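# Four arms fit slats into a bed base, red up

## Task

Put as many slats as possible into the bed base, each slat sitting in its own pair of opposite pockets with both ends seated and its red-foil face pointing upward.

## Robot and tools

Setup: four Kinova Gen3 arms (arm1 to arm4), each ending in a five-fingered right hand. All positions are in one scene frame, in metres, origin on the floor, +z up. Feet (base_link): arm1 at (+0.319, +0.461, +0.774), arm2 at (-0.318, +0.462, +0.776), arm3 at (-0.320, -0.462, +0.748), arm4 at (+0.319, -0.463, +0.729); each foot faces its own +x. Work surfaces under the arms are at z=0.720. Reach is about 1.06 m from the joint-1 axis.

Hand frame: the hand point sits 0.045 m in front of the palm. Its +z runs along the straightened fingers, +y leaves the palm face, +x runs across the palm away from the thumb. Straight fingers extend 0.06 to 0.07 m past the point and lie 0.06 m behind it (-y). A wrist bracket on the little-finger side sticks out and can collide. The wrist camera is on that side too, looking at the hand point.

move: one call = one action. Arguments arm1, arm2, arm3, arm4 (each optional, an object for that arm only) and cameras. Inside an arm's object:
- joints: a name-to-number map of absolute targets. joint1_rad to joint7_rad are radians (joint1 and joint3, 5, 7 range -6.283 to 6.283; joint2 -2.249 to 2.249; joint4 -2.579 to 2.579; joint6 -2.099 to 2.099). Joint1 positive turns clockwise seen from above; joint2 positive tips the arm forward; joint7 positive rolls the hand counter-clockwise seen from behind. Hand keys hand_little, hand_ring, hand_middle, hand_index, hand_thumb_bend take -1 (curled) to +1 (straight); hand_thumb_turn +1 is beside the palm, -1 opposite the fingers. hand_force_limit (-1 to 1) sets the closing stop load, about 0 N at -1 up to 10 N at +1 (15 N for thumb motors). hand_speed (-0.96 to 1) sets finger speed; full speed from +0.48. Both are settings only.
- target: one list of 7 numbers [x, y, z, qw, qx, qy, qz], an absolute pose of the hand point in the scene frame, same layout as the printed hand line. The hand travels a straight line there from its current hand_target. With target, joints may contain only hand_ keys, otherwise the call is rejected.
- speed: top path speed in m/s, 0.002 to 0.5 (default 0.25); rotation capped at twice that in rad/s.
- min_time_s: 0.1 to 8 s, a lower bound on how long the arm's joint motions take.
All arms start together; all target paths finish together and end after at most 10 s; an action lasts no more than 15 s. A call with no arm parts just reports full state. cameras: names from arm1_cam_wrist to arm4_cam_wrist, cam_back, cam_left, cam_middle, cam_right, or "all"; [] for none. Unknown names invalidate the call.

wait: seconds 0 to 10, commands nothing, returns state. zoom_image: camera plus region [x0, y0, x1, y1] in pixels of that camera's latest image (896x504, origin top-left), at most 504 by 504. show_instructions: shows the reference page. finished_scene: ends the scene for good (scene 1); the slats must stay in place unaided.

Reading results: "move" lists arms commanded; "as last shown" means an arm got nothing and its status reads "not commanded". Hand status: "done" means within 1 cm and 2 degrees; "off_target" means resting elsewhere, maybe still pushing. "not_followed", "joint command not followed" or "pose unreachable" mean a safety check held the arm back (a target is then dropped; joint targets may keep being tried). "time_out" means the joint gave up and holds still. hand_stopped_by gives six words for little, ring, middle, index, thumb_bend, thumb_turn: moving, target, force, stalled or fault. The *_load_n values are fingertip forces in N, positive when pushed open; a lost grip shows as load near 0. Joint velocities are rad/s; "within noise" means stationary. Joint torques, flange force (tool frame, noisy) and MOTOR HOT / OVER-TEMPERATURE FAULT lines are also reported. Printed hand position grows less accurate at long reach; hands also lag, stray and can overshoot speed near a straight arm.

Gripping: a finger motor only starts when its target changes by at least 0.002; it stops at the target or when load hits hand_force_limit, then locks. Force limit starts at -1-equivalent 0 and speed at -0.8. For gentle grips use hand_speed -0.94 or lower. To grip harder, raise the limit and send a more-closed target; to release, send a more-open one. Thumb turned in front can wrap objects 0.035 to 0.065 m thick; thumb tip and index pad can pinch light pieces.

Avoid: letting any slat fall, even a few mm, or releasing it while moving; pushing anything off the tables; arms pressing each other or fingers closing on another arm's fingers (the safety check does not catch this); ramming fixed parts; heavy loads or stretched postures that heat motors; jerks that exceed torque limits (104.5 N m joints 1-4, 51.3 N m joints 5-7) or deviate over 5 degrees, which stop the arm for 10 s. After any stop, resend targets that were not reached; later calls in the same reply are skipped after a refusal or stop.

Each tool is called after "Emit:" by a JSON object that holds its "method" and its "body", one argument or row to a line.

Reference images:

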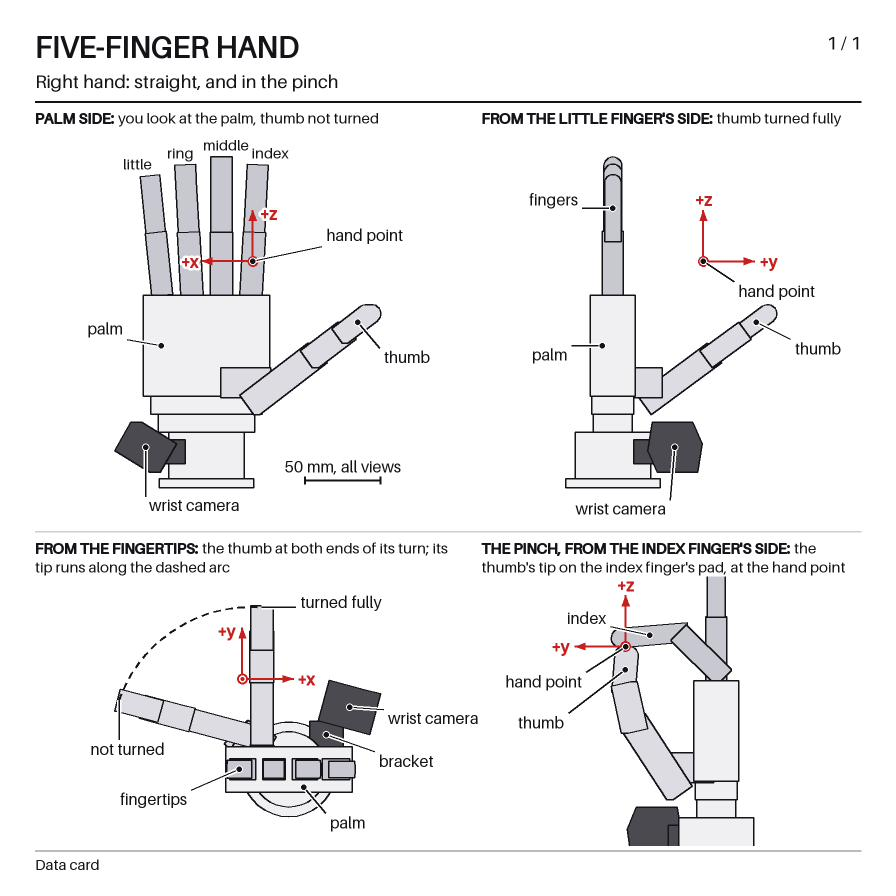

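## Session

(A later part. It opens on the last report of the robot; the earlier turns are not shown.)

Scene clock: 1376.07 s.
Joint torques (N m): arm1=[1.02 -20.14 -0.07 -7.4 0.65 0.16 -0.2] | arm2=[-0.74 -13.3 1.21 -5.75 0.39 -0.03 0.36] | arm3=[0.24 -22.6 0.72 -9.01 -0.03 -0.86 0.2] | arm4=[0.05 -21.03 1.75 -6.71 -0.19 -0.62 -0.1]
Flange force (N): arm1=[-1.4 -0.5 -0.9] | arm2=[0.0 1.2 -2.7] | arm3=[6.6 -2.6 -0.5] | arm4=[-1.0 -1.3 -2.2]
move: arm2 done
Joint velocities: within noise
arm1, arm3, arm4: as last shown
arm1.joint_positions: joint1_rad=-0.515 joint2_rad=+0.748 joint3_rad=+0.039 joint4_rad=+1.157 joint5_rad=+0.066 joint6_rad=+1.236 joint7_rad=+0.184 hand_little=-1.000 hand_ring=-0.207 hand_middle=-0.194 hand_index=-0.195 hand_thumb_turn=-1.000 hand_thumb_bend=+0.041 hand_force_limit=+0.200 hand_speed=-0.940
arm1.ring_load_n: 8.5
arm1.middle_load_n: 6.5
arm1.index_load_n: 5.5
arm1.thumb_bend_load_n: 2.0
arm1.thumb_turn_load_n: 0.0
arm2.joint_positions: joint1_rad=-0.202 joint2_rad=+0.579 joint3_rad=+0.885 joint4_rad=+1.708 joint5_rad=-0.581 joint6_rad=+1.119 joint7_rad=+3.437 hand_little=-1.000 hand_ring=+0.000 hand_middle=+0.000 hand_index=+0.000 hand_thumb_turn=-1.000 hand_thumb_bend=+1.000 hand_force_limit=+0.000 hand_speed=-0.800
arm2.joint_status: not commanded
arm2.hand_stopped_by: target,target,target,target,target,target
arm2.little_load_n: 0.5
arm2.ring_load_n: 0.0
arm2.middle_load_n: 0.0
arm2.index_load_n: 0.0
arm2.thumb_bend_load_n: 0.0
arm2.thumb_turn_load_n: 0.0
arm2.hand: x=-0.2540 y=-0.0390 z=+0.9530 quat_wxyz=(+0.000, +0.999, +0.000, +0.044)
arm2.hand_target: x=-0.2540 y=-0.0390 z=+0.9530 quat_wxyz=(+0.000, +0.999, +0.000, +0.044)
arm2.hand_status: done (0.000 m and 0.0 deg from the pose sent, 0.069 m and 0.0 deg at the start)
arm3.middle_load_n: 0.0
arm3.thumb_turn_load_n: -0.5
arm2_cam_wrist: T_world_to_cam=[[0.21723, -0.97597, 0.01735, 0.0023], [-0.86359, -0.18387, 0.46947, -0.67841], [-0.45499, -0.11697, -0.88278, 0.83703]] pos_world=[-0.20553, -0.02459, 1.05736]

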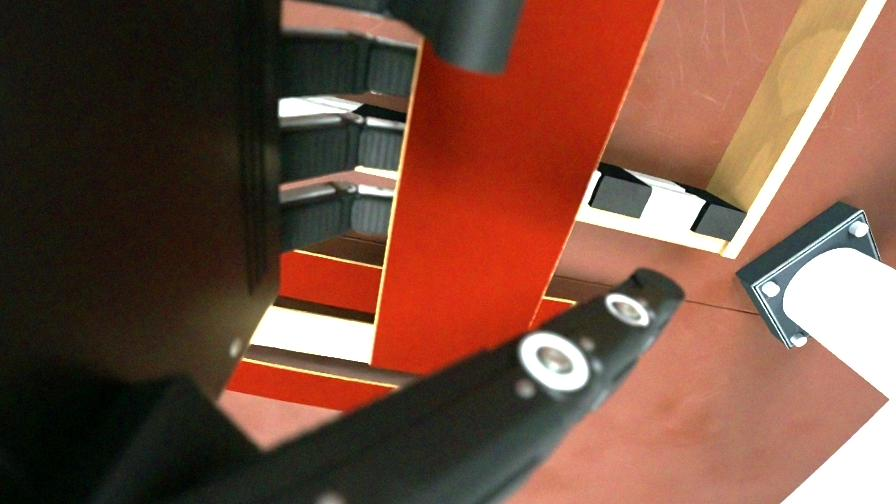

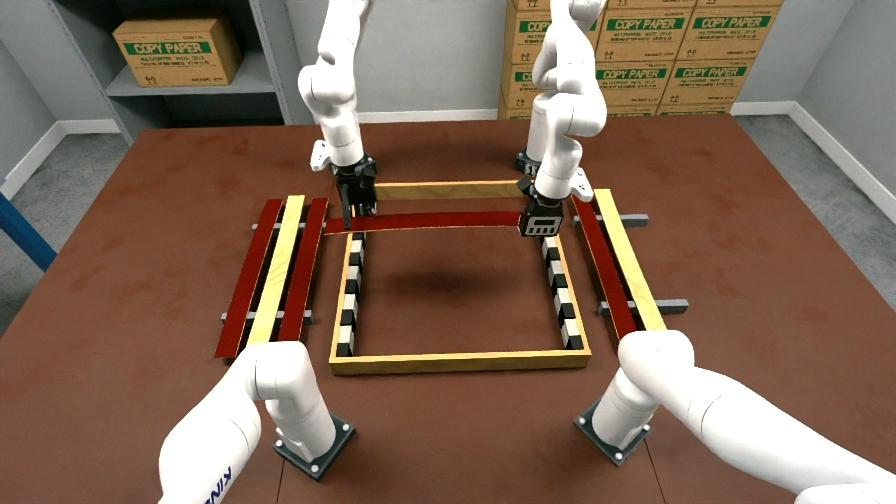

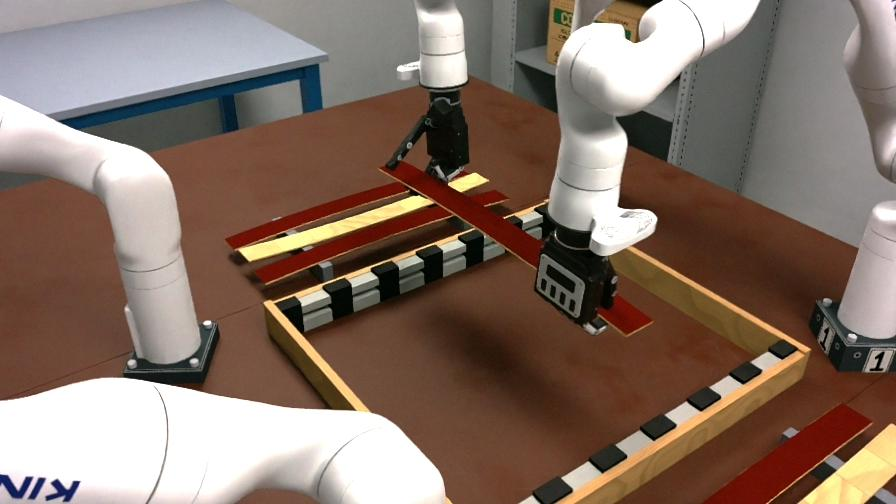

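Emit:
{"method": "move", "body": {
  "arm2": {"target": [-0.254, -0.039, 0.958, 0.0, 0.99905, 0.0, 0.0436], "speed": 0.04}
}}

Emit:
{"method": "move", "body": {
  "arm2": {"joints": {"hand_thumb_bend": 0.15, "hand_speed": -0.6, "hand_force_limit": -0.5}}
}}

Emit:
{"method": "move", "body": {
  "arm2": {"joints": {"hand_thumb_bend": 0.04, "hand_speed": -0.85, "hand_force_limit": -0.6}},
  "cameras": ["arm2_cam_wrist", "cam_middle", "cam_right"]
}}

Emit:
{"method": "zoom_image", "body": {
  "camera": "cam_right",
  "region": [370, 80, 550, 230]
}}

Emit:
{"method": "zoom_image", "body": {
  "camera": "arm2_cam_wrist",
  "region": [260, 0, 760, 420]
}}

Scene clock: 1389.60 s.
Joint torques (N m): arm1=[0.97 -20.14 -0.13 -7.46 0.63 0.14 -0.15] | arm2=[-0.76 -13.25 1.19 -5.77 0.41 0 0.34] | arm3=[0.28 -22.55 0.64 -9 0 -0.89 0.19] | arm4=[0.03 -21.02 1.8 -6.74 -0.22 -0.62 -0.08]
Flange force (N): arm1=[-1.5 -0.3 -0.9] | arm2=[-0.1 1.4 -2.6] | arm3=[6.6 -2.4 -0.6] | arm4=[-0.9 -1.4 -2.2]
move: arm2 done
Joint velocities: within noise
arm1, arm3, arm4: as last shown
arm1.middle_load_n: 6.0
arm1.index_load_n: 6.5
arm1.thumb_bend_load_n: 1.5
arm2.joint_positions: joint1_rad=-0.206 joint2_rad=+0.573 joint3_rad=+0.891 joint4_rad=+1.700 joint5_rad=-0.575 joint6_rad=+1.132 joint7_rad=+3.430 hand_little=-1.000 hand_ring=+0.000 hand_middle=+0.000 hand_index=+0.000 hand_thumb_turn=-1.000 hand_thumb_bend=+1.000 hand_force_limit=+0.000 hand_speed=-0.800
arm2.joint_status: not commanded
arm2.hand_stopped_by: target,target,target,target,target,target
arm2.little_load_n: 0.0
arm2.ring_load_n: 0.0
arm2.middle_load_n: 0.0
arm2.index_load_n: 0.0
arm2.thumb_bend_load_n: 0.0
arm2.thumb_turn_load_n: 0.0
arm2.hand: x=-0.2540 y=-0.0390 z=+0.9580 quat_wxyz=(+0.000, +0.999, +0.000, +0.044)
arm2.hand_target: x=-0.2540 y=-0.0390 z=+0.9580 quat_wxyz=(+0.000, +0.999, +0.000, +0.044)
arm2.hand_status: done (0.000 m and 0.0 deg from the pose sent, 0.005 m and 0.0 deg at the start)
arm3.thumb_turn_load_n: 0.0
arm4.thumb_turn_load_n: 0.5
pictures: none

Scene clock: 1391.57 s.
Joint torques (N m): arm1=[0.99 -20.1 -0.1 -7.46 0.61 0.12 -0.17] | arm2=[-0.76 -13.25 1.2 -5.75 0.41 -0.02 0.35] | arm3=[0.38 -22.52 0.67 -8.95 0 -0.91 0.19] | arm4=[0.01 -21.04 1.77 -6.73 -0.22 -0.63 -0.11]
Flange force (N): arm1=[-1.5 -0.3 -1.0] | arm2=[0.0 1.5 -2.7] | arm3=[6.4 -2.2 -0.6] | arm4=[-1.0 -1.5 -2.2]
move: arm2 done
Joint velocities: within noise
arm1: as last shown
arm1.thumb_bend_load_n: 2.0
arm2.joint_positions: joint1_rad=-0.206 joint2_rad=+0.573 joint3_rad=+0.891 joint4_rad=+1.700 joint5_rad=-0.575 joint6_rad=+1.132 joint7_rad=+3.430 hand_little=-1.000 hand_ring=+0.000 hand_middle=+0.000 hand_index=+0.000 hand_thumb_turn=-1.000 hand_thumb_bend=+0.150 hand_force_limit=-0.500 hand_speed=-0.600
arm2.joint_status: all done
arm2.hand_stopped_by: target,target,target,target,target,target
arm2.little_load_n: 0.0
arm2.ring_load_n: 0.0
arm2.middle_load_n: 0.0
arm2.index_load_n: 0.0
arm2.thumb_bend_load_n: 0.0
arm2.thumb_turn_load_n: 0.0
arm2.hand: x=-0.2540 y=-0.0390 z=+0.9580 quat_wxyz=(+0.000, +0.999, +0.000, +0.044)
arm2.hand_target: x=-0.2540 y=-0.0390 z=+0.9580 quat_wxyz=(+0.000, +0.999, +0.000, +0.044)
arm2.hand_status: not commanded
arm3.joint_positions: joint1_rad=+2.552 joint2_rad=+0.900 joint3_rad=+0.000 joint4_rad=+1.300 joint5_rad=+0.000 joint6_rad=+0.600 joint7_rad=-2.045 hand_little=+1.000 hand_ring=+1.000 hand_middle=+1.000 hand_index=+1.000 hand_thumb_turn=+1.000 hand_thumb_bend=+1.000 hand_force_limit=+0.000 hand_speed=-0.800
arm3.joint_status: not commanded
arm3.hand_stopped_by: target,target,target,target,target,target
arm3.little_load_n: 0.5
arm3.ring_load_n: 0.0
arm3.middle_load_n: 0.0
arm3.index_load_n: 0.0
arm3.thumb_bend_load_n: 0.0
arm3.thumb_turn_load_n: 0.0
arm3.hand: x=-0.3049 y=-1.2053 z=+0.8219 quat_wxyz=(-0.142, -0.841, -0.514, +0.090)
arm3.hand_target: x=-0.3049 y=-1.2053 z=+0.8219 quat_wxyz=(-0.142, -0.841, -0.514, +0.090)
arm3.hand_status: not commanded
arm4.joint_positions: joint1_rad=+3.778 joint2_rad=+0.900 joint3_rad=+0.000 joint4_rad=+1.300 joint5_rad=+0.000 joint6_rad=+0.600 joint7_rad=-1.821 hand_little=+1.000 hand_ring=+1.000 hand_middle=+1.000 hand_index=+1.000 hand_thumb_turn=+1.000 hand_thumb_bend=+1.000 hand_force_limit=+0.000 hand_speed=-0.800
arm4.joint_status: not commanded
arm4.hand_stopped_by: target,target,target,target,target,target
arm4.little_load_n: 0.0
arm4.ring_load_n: 0.0
arm4.middle_load_n: 0.0
arm4.index_load_n: 0.0
arm4.thumb_bend_load_n: 0.0
arm4.thumb_turn_load_n: 0.0
arm4.hand: x=+0.3472 y=-1.1959 z=+0.8062 quat_wxyz=(-0.132, -0.777, -0.606, +0.111)
arm4.hand_target: x=+0.3472 y=-1.1959 z=+0.8062 quat_wxyz=(-0.132, -0.777, -0.606, +0.111)
arm4.hand_status: not commanded
pictures: none

Scene clock: 1392.57 s.
Joint torques (N m): arm1=[0.94 -20.17 -0.16 -7.45 0.67 0.09 -0.14] | arm2=[-0.78 -13.25 1.19 -5.71 0.41 0.01 0.33] | arm3=[0.24 -22.57 0.71 -9.07 -0.01 -0.9 0.19] | arm4=[0.05 -21.04 1.79 -6.72 -0.23 -0.64 -0.09]
Flange force (N): arm1=[-1.4 -0.6 -1.0] | arm2=[-0.1 1.6 -2.7] | arm3=[6.7 -2.7 -0.7] | arm4=[-1.0 -1.3 -2.2]
move: arm2 done
Joint velocities: within noise
arm1, arm3, arm4: as last shown
arm1.ring_load_n: 9.0
arm1.middle_load_n: 6.5
arm1.index_load_n: 6.0
arm1.thumb_bend_load_n: 1.5
arm2.joint_positions: joint1_rad=-0.206 joint2_rad=+0.573 joint3_rad=+0.891 joint4_rad=+1.700 joint5_rad=-0.575 joint6_rad=+1.132 joint7_rad=+3.430 hand_little=-1.000 hand_ring=+0.000 hand_middle=+0.000 hand_index=+0.000 hand_thumb_turn=-1.000 hand_thumb_bend=+0.040 hand_force_limit=-0.600 hand_speed=-0.850
arm2.joint_status: all done
arm2.hand_stopped_by: target,target,target,target,target,target
arm2.little_load_n: 0.0
arm2.ring_load_n: 0.0
arm2.middle_load_n: 0.0
arm2.index_load_n: 0.0
arm2.thumb_bend_load_n: 0.0
arm2.thumb_turn_load_n: 0.0
arm2.hand: x=-0.2540 y=-0.0390 z=+0.9580 quat_wxyz=(+0.000, +0.999, +0.000, +0.044)
arm2.hand_target: x=-0.2540 y=-0.0390 z=+0.9580 quat_wxyz=(+0.000, +0.999, +0.000, +0.044)
arm2.hand_status: not commanded
arm3.little_load_n: 0.0
arm2_cam_wrist: T_world_to_cam=[[0.21723, -0.97597, 0.01735, 0.00222], [-0.86359, -0.18387, 0.46947, -0.68076], [-0.45499, -0.11697, -0.88278, 0.84144]] pos_world=[-0.20553, -0.02459, 1.06236]

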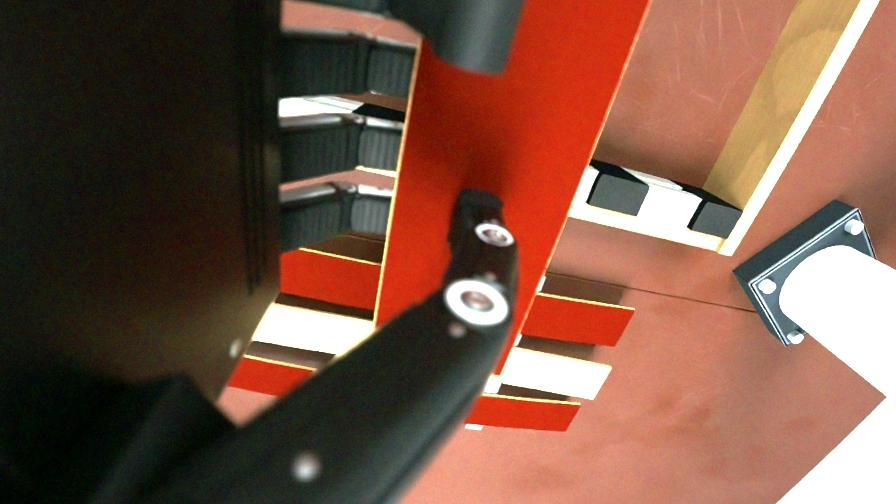

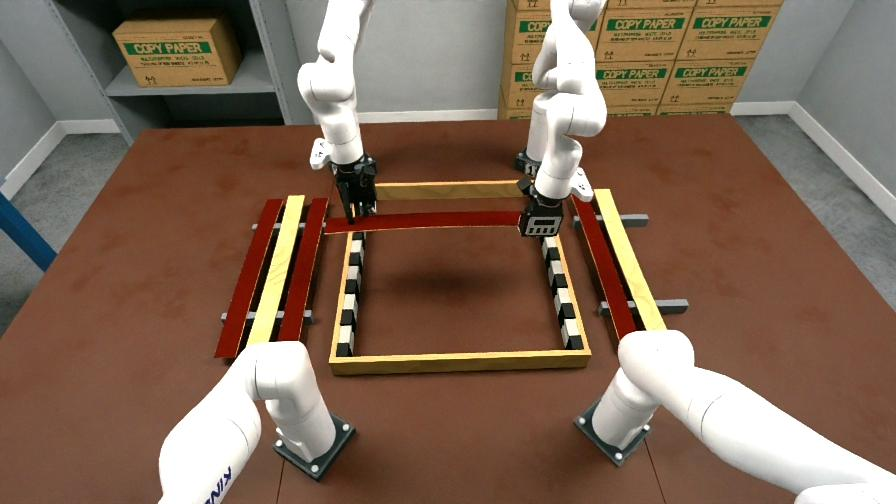

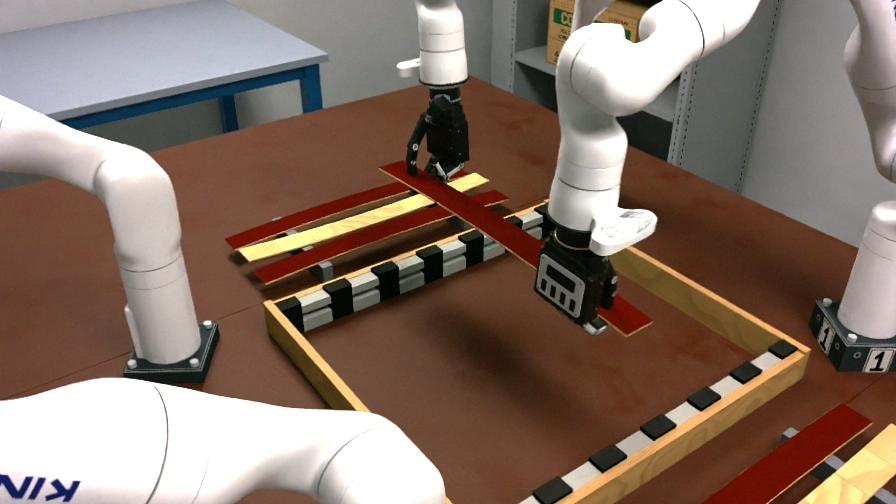

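Scaled by 2.800 from the camera's image (finer frame: 1280x720).

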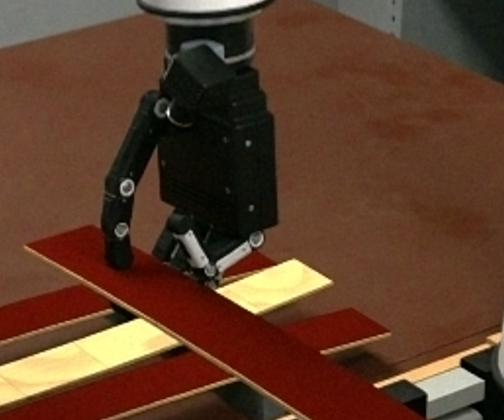

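Scaled by 1.008 from the camera's image (finer frame: 1280x720).

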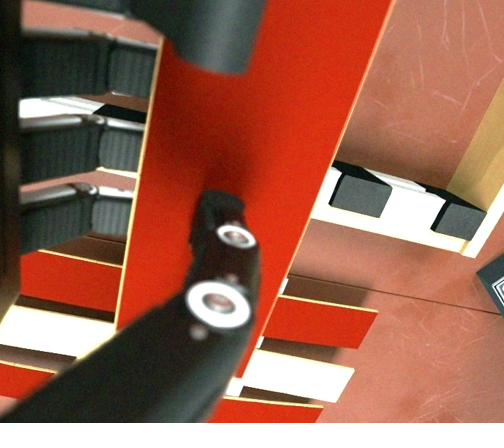

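Emit:
{"method": "move", "body": {
  "arm2": {"joints": {"hand_index": -0.4, "hand_middle": -0.4, "hand_ring": -0.4, "hand_speed": -0.94, "hand_force_limit": -0.1}},
  "cameras": ["arm2_cam_wrist", "cam_middle", "cam_right"]
}}

Emit:
{"method": "zoom_image", "body": {
  "camera": "cam_right",
  "region": [370, 80, 550, 230]
}}

Emit:
{"method": "zoom_image", "body": {
  "camera": "cam_middle",
  "region": [300, 130, 600, 260]
}}

Scene clock: 1400.20 s.
Joint torques (N m): arm1=[0.71 -19.89 -0.41 -7.25 0.27 0.14 -0.36] | arm2=[-0.32 -13.54 1.54 -5.83 0.44 -0.08 0.34] | arm3=[0.34 -22.57 0.73 -9.01 -0.01 -0.96 0.2] | arm4=[0.04 -21.04 1.76 -6.74 -0.21 -0.62 -0.09]
Flange force (N): arm1=[-0.5 -0.5 -1.4] | arm2=[0.9 1.3 -2.2] | arm3=[6.4 -2.3 -0.7] | arm4=[-0.9 -1.4 -2.2]
move: arm2 off_target
Joint velocities: within noise
arm1, arm3, arm4: as last shown
arm1.ring_load_n: 8.5
arm1.middle_load_n: 5.5
arm1.index_load_n: 6.5
arm1.thumb_bend_load_n: 2.0
arm2.joint_positions: joint1_rad=-0.206 joint2_rad=+0.573 joint3_rad=+0.891 joint4_rad=+1.700 joint5_rad=-0.575 joint6_rad=+1.132 joint7_rad=+3.430 hand_little=-1.000 hand_ring=-0.150 hand_middle=-0.168 hand_index=-0.179 hand_thumb_turn=-1.000 hand_thumb_bend=+0.041 hand_force_limit=-0.100 hand_speed=-0.940
arm2.joint_status: hand_ring off_target (ended at -0.150, target -0.400); hand_middle off_target (ended at -0.168, target -0.400); hand_index off_target (ended at -0.179, target -0.400); the others done
arm2.hand_stopped_by: target,force,force,force,target,target
arm2.little_load_n: 0.0
arm2.ring_load_n: 4.0
arm2.middle_load_n: 4.0
arm2.index_load_n: 6.0
arm2.thumb_bend_load_n: 3.0
arm2.thumb_turn_load_n: 1.0
arm2.hand: x=-0.2540 y=-0.0390 z=+0.9580 quat_wxyz=(+0.000, +0.999, +0.000, +0.044)
arm2.hand_target: x=-0.2540 y=-0.0390 z=+0.9580 quat_wxyz=(+0.000, +0.999, +0.000, +0.044)
arm2.hand_status: not commanded
arm3.little_load_n: -0.5
arm2_cam_wrist: T_world_to_cam=[[0.21723, -0.97597, 0.01735, 0.00222], [-0.86359, -0.18387, 0.46947, -0.68076], [-0.45499, -0.11697, -0.88278, 0.84144]] pos_world=[-0.20553, -0.02459, 1.06236]

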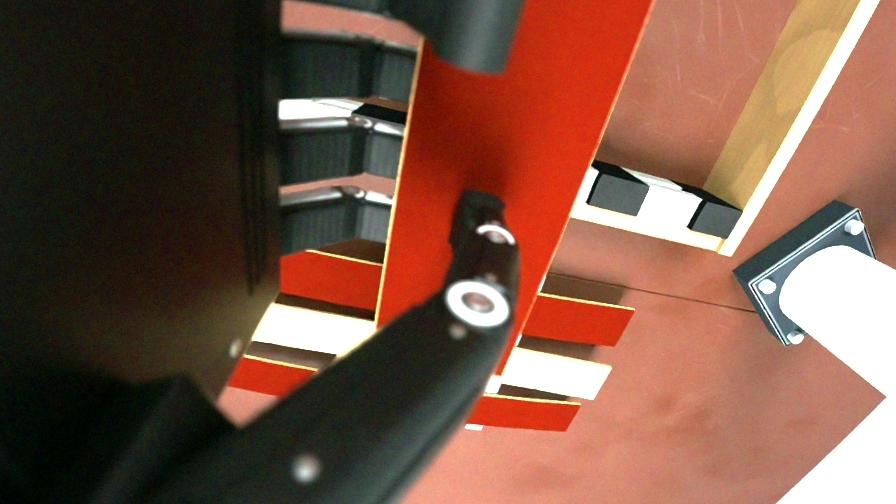

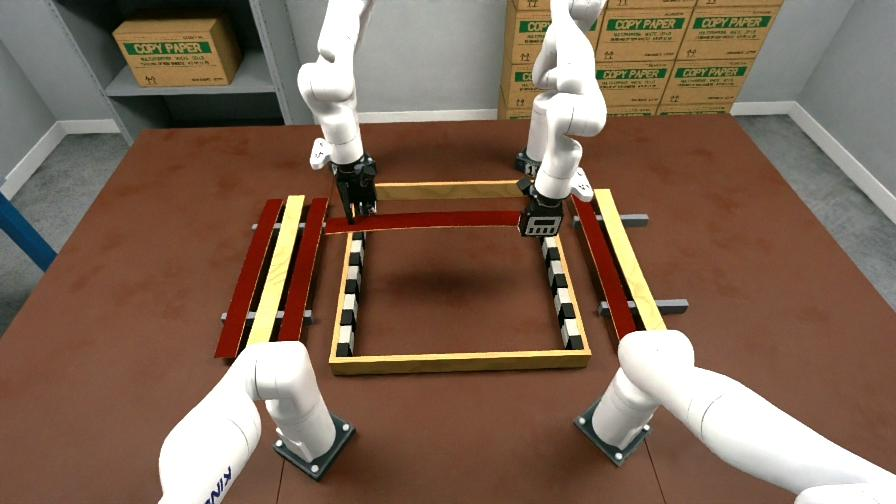

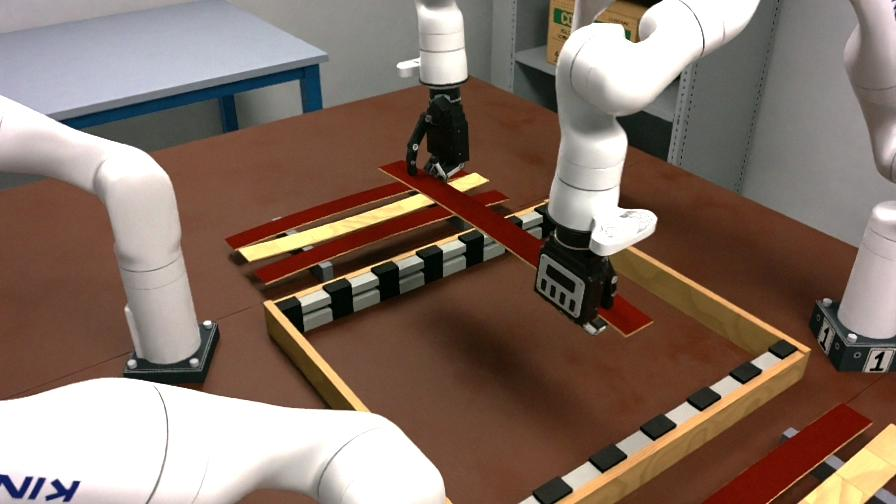

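Scaled by 2.800 from the camera's image (finer frame: 1280x720).

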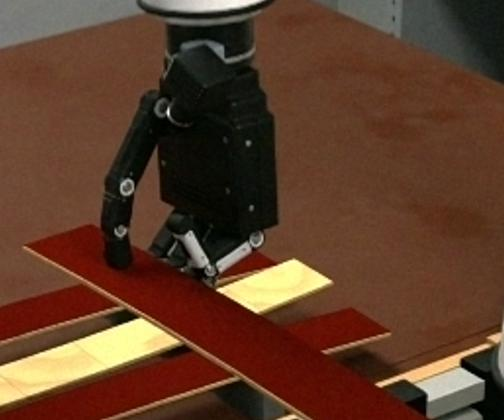

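Scaled by 1.680 from the camera's image (finer frame: 1280x720).

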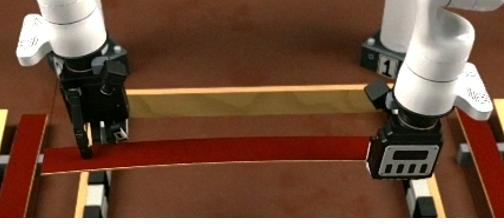

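Emit:
{"method": "zoom_image", "body": {
  "camera": "cam_right",
  "region": [540, 230, 680, 350]
}}

Emit:
{"method": "move", "body": {
  "cameras": ["cam_left", "cam_back", "arm1_cam_wrist"]
}}

Emit:
{"method": "zoom_image", "body": {
  "camera": "cam_left",
  "region": [340, 100, 520, 250]
}}

Emit:
{"method": "zoom_image", "body": {
  "camera": "cam_back",
  "region": [330, 130, 430, 230]
}}

Emit:
{"method": "zoom_image", "body": {
  "camera": "arm1_cam_wrist",
  "region": [300, 100, 800, 460]
}}

Scaled by 3.600 from the camera's image (finer frame: 1280x720).

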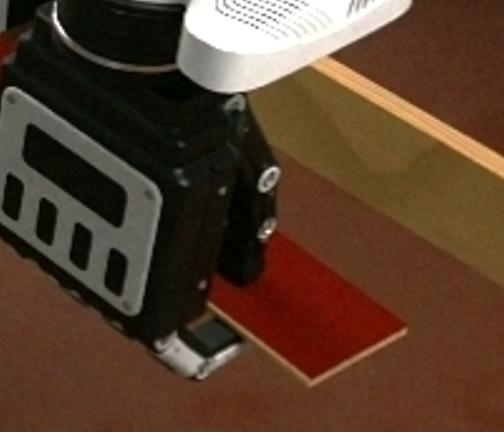

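Scene clock: 1411.10 s.
Joint torques (N m): arm1=[0.74 -19.89 -0.42 -7.21 0.26 0.16 -0.36] | arm2=[-0.36 -13.54 1.55 -5.82 0.44 -0.07 0.34] | arm3=[0.28 -22.48 0.7 -9.08 0.04 -0.89 0.17] | arm4=[0.04 -21.04 1.78 -6.73 -0.2 -0.64 -0.11]
Flange force (N): arm1=[-0.5 -0.7 -1.4] | arm2=[0.8 1.4 -2.1] | arm3=[7.0 -2.7 -0.8] | arm4=[-1.0 -1.4 -2.2]
Joint velocities: within noise
arm1.joint_positions: joint1_rad=-0.515 joint2_rad=+0.748 joint3_rad=+0.039 joint4_rad=+1.157 joint5_rad=+0.066 joint6_rad=+1.236 joint7_rad=+0.184 hand_little=-1.000 hand_ring=-0.207 hand_middle=-0.194 hand_index=-0.195 hand_thumb_turn=-1.000 hand_thumb_bend=+0.041 hand_force_limit=+0.200 hand_speed=-0.940
arm1.joint_status: not commanded
arm1.hand_stopped_by: target,force,force,force,target,target
arm1.little_load_n: 0.0
arm1.ring_load_n: 8.5
arm1.middle_load_n: 5.5
arm1.index_load_n: 6.5
arm1.thumb_bend_load_n: 1.5
arm1.thumb_turn_load_n: 0.0
arm1.hand: x=+0.2100 y=-0.0450 z=+0.9500 quat_wxyz=(+0.044, +0.026, -0.999, +0.001) (m; scene frame)
arm1.hand_target: x=+0.2100 y=-0.0450 z=+0.9500 quat_wxyz=(+0.044, +0.026, -0.999, +0.001) (m; scene frame)
arm1.hand_status: not commanded
arm2.joint_positions: joint1_rad=-0.206 joint2_rad=+0.573 joint3_rad=+0.891 joint4_rad=+1.700 joint5_rad=-0.575 joint6_rad=+1.132 joint7_rad=+3.430 hand_little=-1.000 hand_ring=-0.150 hand_middle=-0.168 hand_index=-0.179 hand_thumb_turn=-1.000 hand_thumb_bend=+0.041 hand_force_limit=-0.100 hand_speed=-0.940
arm2.joint_status: hand_ring off_target (ended at -0.150, target -0.400); hand_middle off_target (ended at -0.168, target -0.400); hand_index off_target (ended at -0.179, target -0.400); the others done
arm2.hand_stopped_by: target,force,force,force,target,target
arm2.little_load_n: 0.0
arm2.ring_load_n: 4.0
arm2.middle_load_n: 4.0
arm2.index_load_n: 5.5
arm2.thumb_bend_load_n: 3.0
arm2.thumb_turn_load_n: 0.5
arm2.hand: x=-0.2540 y=-0.0390 z=+0.9580 quat_wxyz=(+0.000, +0.999, +0.000, +0.044) (m; scene frame)
arm2.hand_target: x=-0.2540 y=-0.0390 z=+0.9580 quat_wxyz=(+0.000, +0.999, +0.000, +0.044) (m; scene frame)
arm2.hand_status: not commanded
arm3.joint_positions: joint1_rad=+2.552 joint2_rad=+0.900 joint3_rad=+0.000 joint4_rad=+1.300 joint5_rad=+0.000 joint6_rad=+0.600 joint7_rad=-2.045 hand_little=+1.000 hand_ring=+1.000 hand_middle=+1.000 hand_index=+1.000 hand_thumb_turn=+1.000 hand_thumb_bend=+1.000 hand_force_limit=+0.000 hand_speed=-0.800
arm3.joint_status: not commanded
arm3.hand_stopped_by: target,target,target,target,target,target
arm3.little_load_n: 0.0
arm3.ring_load_n: 0.0
arm3.middle_load_n: 0.0
arm3.index_load_n: 0.0
arm3.thumb_bend_load_n: 0.0
arm3.thumb_turn_load_n: 0.0
arm3.hand: x=-0.3049 y=-1.2053 z=+0.8219 quat_wxyz=(-0.142, -0.841, -0.514, +0.090) (m; scene frame)
arm3.hand_target: x=-0.3049 y=-1.2053 z=+0.8219 quat_wxyz=(-0.142, -0.841, -0.514, +0.090) (m; scene frame)
arm3.hand_status: not commanded
arm4.joint_positions: joint1_rad=+3.778 joint2_rad=+0.900 joint3_rad=+0.000 joint4_rad=+1.300 joint5_rad=+0.000 joint6_rad=+0.600 joint7_rad=-1.821 hand_little=+1.000 hand_ring=+1.000 hand_middle=+1.000 hand_index=+1.000 hand_thumb_turn=+1.000 hand_thumb_bend=+1.000 hand_force_limit=+0.000 hand_speed=-0.800
arm4.joint_status: not commanded
arm4.hand_stopped_by: target,target,target,target,target,target
arm4.little_load_n: 0.0
arm4.ring_load_n: 0.0
arm4.middle_load_n: 0.0
arm4.index_load_n: 0.0
arm4.thumb_bend_load_n: 0.0
arm4.thumb_turn_load_n: 0.0
arm4.hand: x=+0.3472 y=-1.1959 z=+0.8062 quat_wxyz=(-0.132, -0.777, -0.606, +0.111) (m; scene frame)
arm4.hand_target: x=+0.3472 y=-1.1959 z=+0.8062 quat_wxyz=(-0.132, -0.777, -0.606, +0.111) (m; scene frame)
arm4.hand_status: not commanded
pictures: arm1_cam_wrist, cam_back, cam_left
camera_calibration:
arm1_cam_wrist: T_world_to_cam=[[-0.32636, 0.94329, 0.06068, 0.04608], [0.84806, 0.26385, 0.45954, -0.60539], [0.41748, 0.20144, -0.88608, 0.87644]] pos_world=[0.16255, -0.06028, 1.05201]

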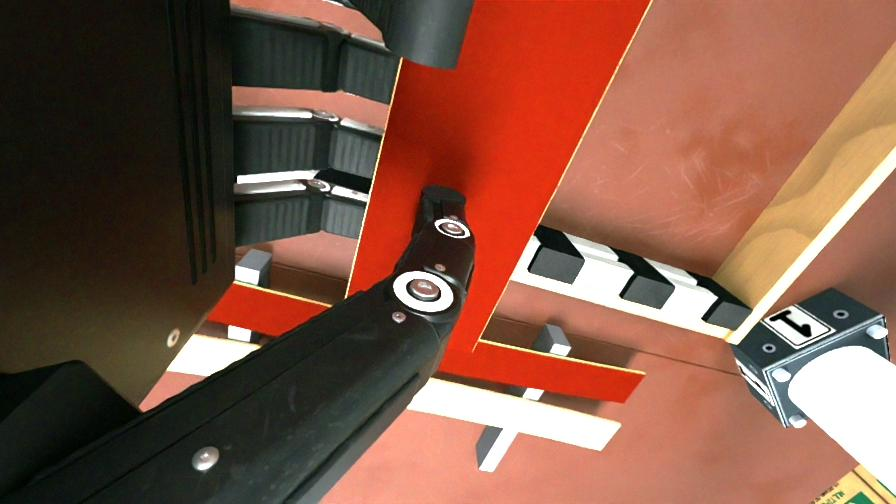

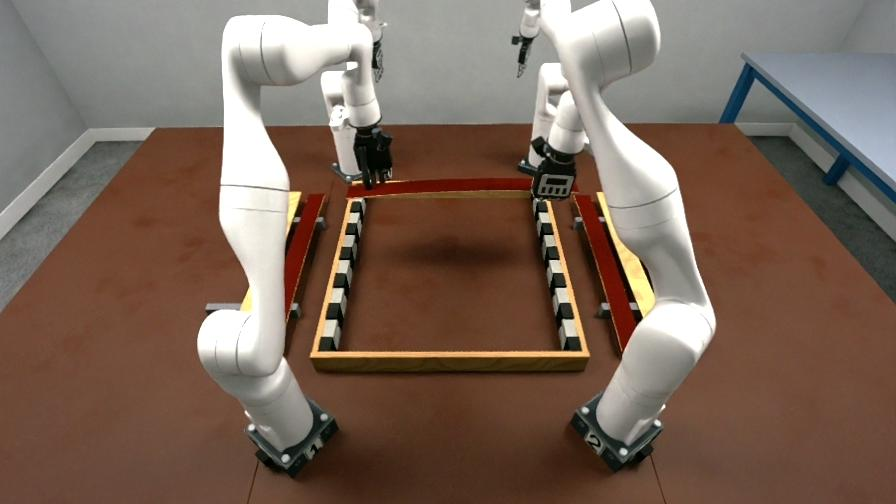

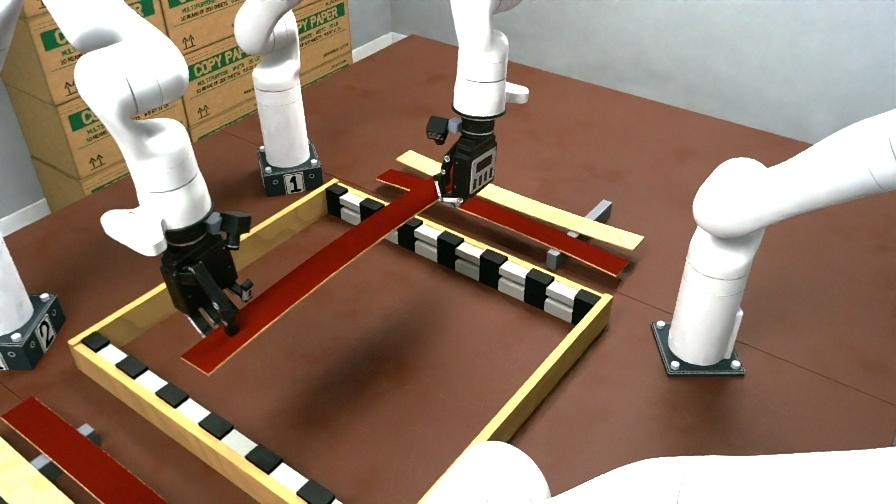

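Scaled by 2.800 from the camera's image (finer frame: 1280x720).

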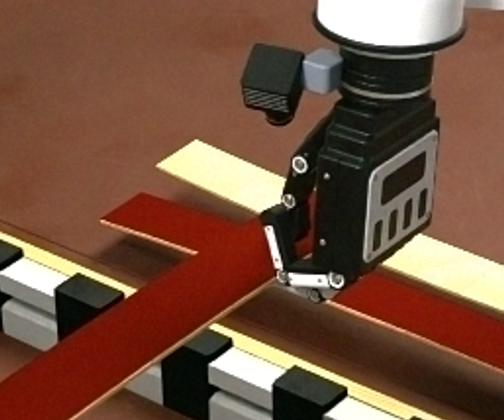

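Scaled by 5.040 from the camera's image (finer frame: 1280x720).

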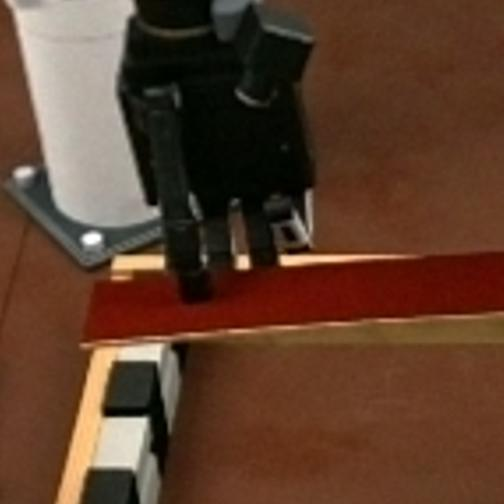

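Scaled by 1.008 from the camera's image (finer frame: 1280x720).

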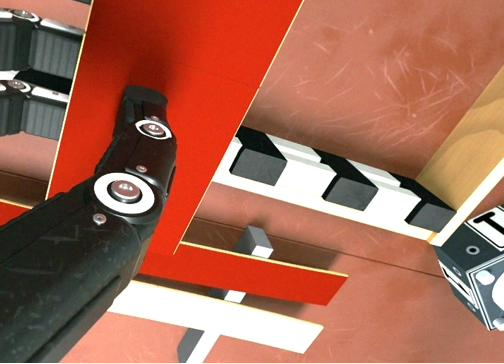

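Emit:
{"method": "move", "body": {
  "cameras": ["cam_middle", "cam_right"]
}}

Emit:
{"method": "zoom_image", "body": {
  "camera": "cam_middle",
  "region": [320, 220, 400, 300]
}}

Emit:
{"method": "zoom_image", "body": {
  "camera": "cam_middle",
  "region": [520, 220, 600, 300]
}}

Emit:
{"method": "zoom_image", "body": {
  "camera": "cam_right",
  "region": [380, 240, 480, 330]
}}

Scene clock: 1477.37 s.
Joint torques (N m): arm1=[0.75 -19.88 -0.43 -7.24 0.28 0.13 -0.34] | arm2=[-0.34 -13.48 1.53 -5.86 0.46 -0.06 0.31] | arm3=[0.23 -22.57 0.71 -8.94 0.06 -0.86 0.2] | arm4=[0.04 -21.06 1.8 -6.75 -0.21 -0.63 -0.1]
Flange force (N): arm1=[-0.6 -0.6 -1.4] | arm2=[0.7 1.1 -2.1] | arm3=[6.3 -2.5 -0.5] | arm4=[-0.9 -1.4 -2.2]
Joint velocities: within noise
arm1.joint_positions: joint1_rad=-0.515 joint2_rad=+0.748 joint3_rad=+0.039 joint4_rad=+1.157 joint5_rad=+0.066 joint6_rad=+1.236 joint7_rad=+0.184 hand_little=-1.000 hand_ring=-0.207 hand_middle=-0.194 hand_index=-0.195 hand_thumb_turn=-1.000 hand_thumb_bend=+0.041 hand_force_limit=+0.200 hand_speed=-0.940
arm1.joint_status: not commanded
arm1.hand_stopped_by: target,force,force,force,target,target
arm1.little_load_n: 0.0
arm1.ring_load_n: 8.5
arm1.middle_load_n: 5.5
arm1.index_load_n: 6.5
arm1.thumb_bend_load_n: 1.5
arm1.thumb_turn_load_n: 0.0
arm1.hand: x=+0.2100 y=-0.0450 z=+0.9500 quat_wxyz=(+0.044, +0.026, -0.999, +0.001) (m; scene frame)
arm1.hand_target: x=+0.2100 y=-0.0450 z=+0.9500 quat_wxyz=(+0.044, +0.026, -0.999, +0.001) (m; scene frame)
arm1.hand_status: not commanded
arm2.joint_positions: joint1_rad=-0.206 joint2_rad=+0.573 joint3_rad=+0.891 joint4_rad=+1.700 joint5_rad=-0.575 joint6_rad=+1.132 joint7_rad=+3.430 hand_little=-1.000 hand_ring=-0.150 hand_middle=-0.168 hand_index=-0.179 hand_thumb_turn=-1.000 hand_thumb_bend=+0.041 hand_force_limit=-0.100 hand_speed=-0.940
arm2.joint_status: hand_ring off_target (ended at -0.150, target -0.400); hand_middle off_target (ended at -0.168, target -0.400); hand_index off_target (ended at -0.179, target -0.400); the others done
arm2.hand_stopped_by: target,force,force,force,target,target
arm2.little_load_n: 0.0
arm2.ring_load_n: 4.0
arm2.middle_load_n: 4.0
arm2.index_load_n: 6.0
arm2.thumb_bend_load_n: 3.0
arm2.thumb_turn_load_n: 0.5
arm2.hand: x=-0.2540 y=-0.0390 z=+0.9580 quat_wxyz=(+0.000, +0.999, +0.000, +0.044) (m; scene frame)
arm2.hand_target: x=-0.2540 y=-0.0390 z=+0.9580 quat_wxyz=(+0.000, +0.999, +0.000, +0.044) (m; scene frame)
arm2.hand_status: not commanded
arm3.joint_positions: joint1_rad=+2.552 joint2_rad=+0.900 joint3_rad=+0.000 joint4_rad=+1.300 joint5_rad=+0.000 joint6_rad=+0.600 joint7_rad=-2.045 hand_little=+1.000 hand_ring=+1.000 hand_middle=+1.000 hand_index=+1.000 hand_thumb_turn=+1.000 hand_thumb_bend=+1.000 hand_force_limit=+0.000 hand_speed=-0.800
arm3.joint_status: not commanded
arm3.hand_stopped_by: target,target,target,target,target,target
arm3.little_load_n: 0.0
arm3.ring_load_n: 0.0
arm3.middle_load_n: 0.0
arm3.index_load_n: 0.0
arm3.thumb_bend_load_n: -0.5
arm3.thumb_turn_load_n: 0.0
arm3.hand: x=-0.3049 y=-1.2053 z=+0.8219 quat_wxyz=(-0.142, -0.841, -0.514, +0.090) (m; scene frame)
arm3.hand_target: x=-0.3049 y=-1.2053 z=+0.8219 quat_wxyz=(-0.142, -0.841, -0.514, +0.090) (m; scene frame)
arm3.hand_status: not commanded
arm4.joint_positions: joint1_rad=+3.778 joint2_rad=+0.900 joint3_rad=+0.000 joint4_rad=+1.300 joint5_rad=+0.000 joint6_rad=+0.600 joint7_rad=-1.821 hand_little=+1.000 hand_ring=+1.000 hand_middle=+1.000 hand_index=+1.000 hand_thumb_turn=+1.000 hand_thumb_bend=+1.000 hand_force_limit=+0.000 hand_speed=-0.800
arm4.joint_status: not commanded
arm4.hand_stopped_by: target,target,target,target,target,target
arm4.little_load_n: 0.0
arm4.ring_load_n: 0.0
arm4.middle_load_n: 0.0
arm4.index_load_n: 0.0
arm4.thumb_bend_load_n: -0.5
arm4.thumb_turn_load_n: 0.0
arm4.hand: x=+0.3472 y=-1.1959 z=+0.8062 quat_wxyz=(-0.132, -0.777, -0.606, +0.111) (m; scene frame)
arm4.hand_target: x=+0.3472 y=-1.1959 z=+0.8062 quat_wxyz=(-0.132, -0.777, -0.606, +0.111) (m; scene frame)
arm4.hand_status: not commanded
pictures: cam_middle, cam_right

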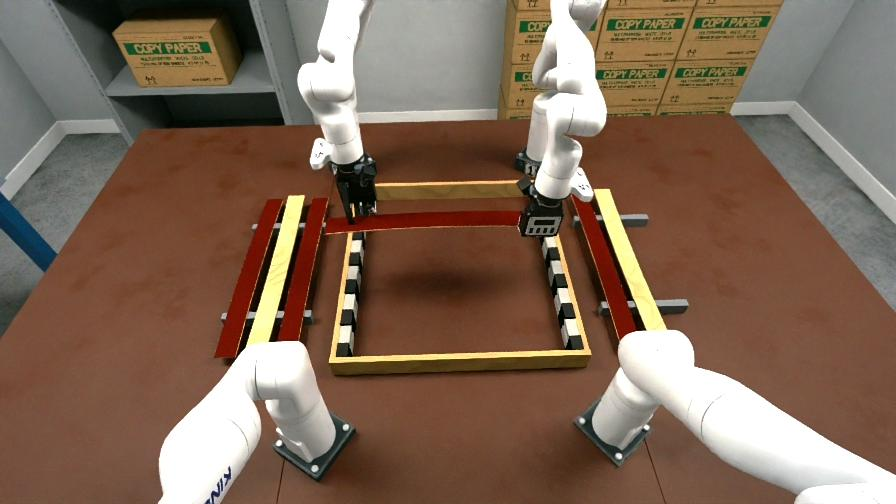

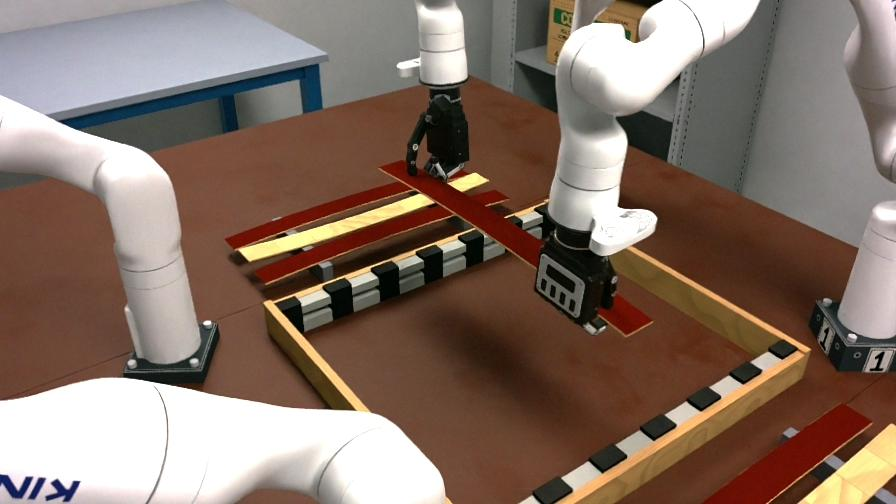

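Scaled by 6.300 from the camera's image (finer frame: 1280x720).

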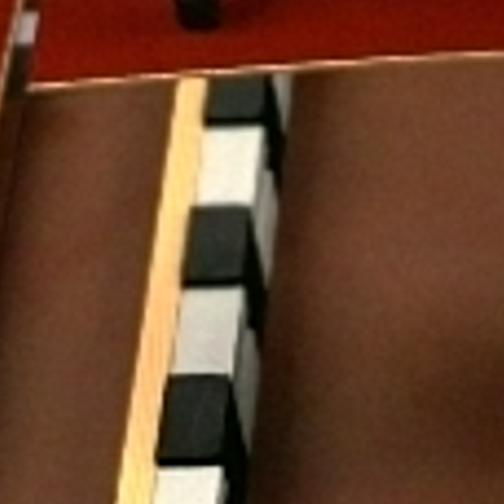

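Scaled by 6.300 from the camera's image (finer frame: 1280x720).

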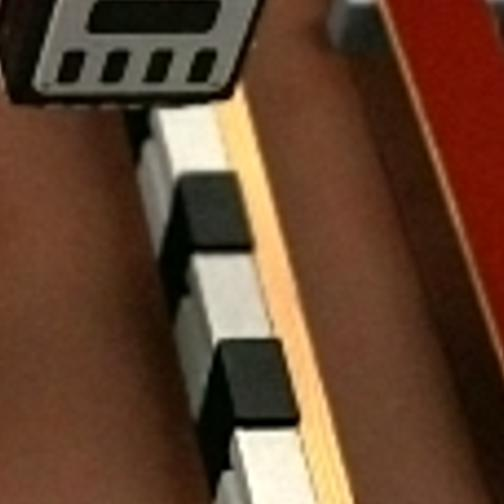

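Scaled by 5.040 from the camera's image (finer frame: 1280x720).

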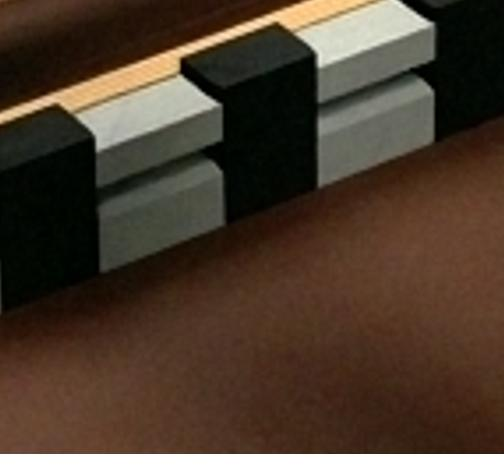

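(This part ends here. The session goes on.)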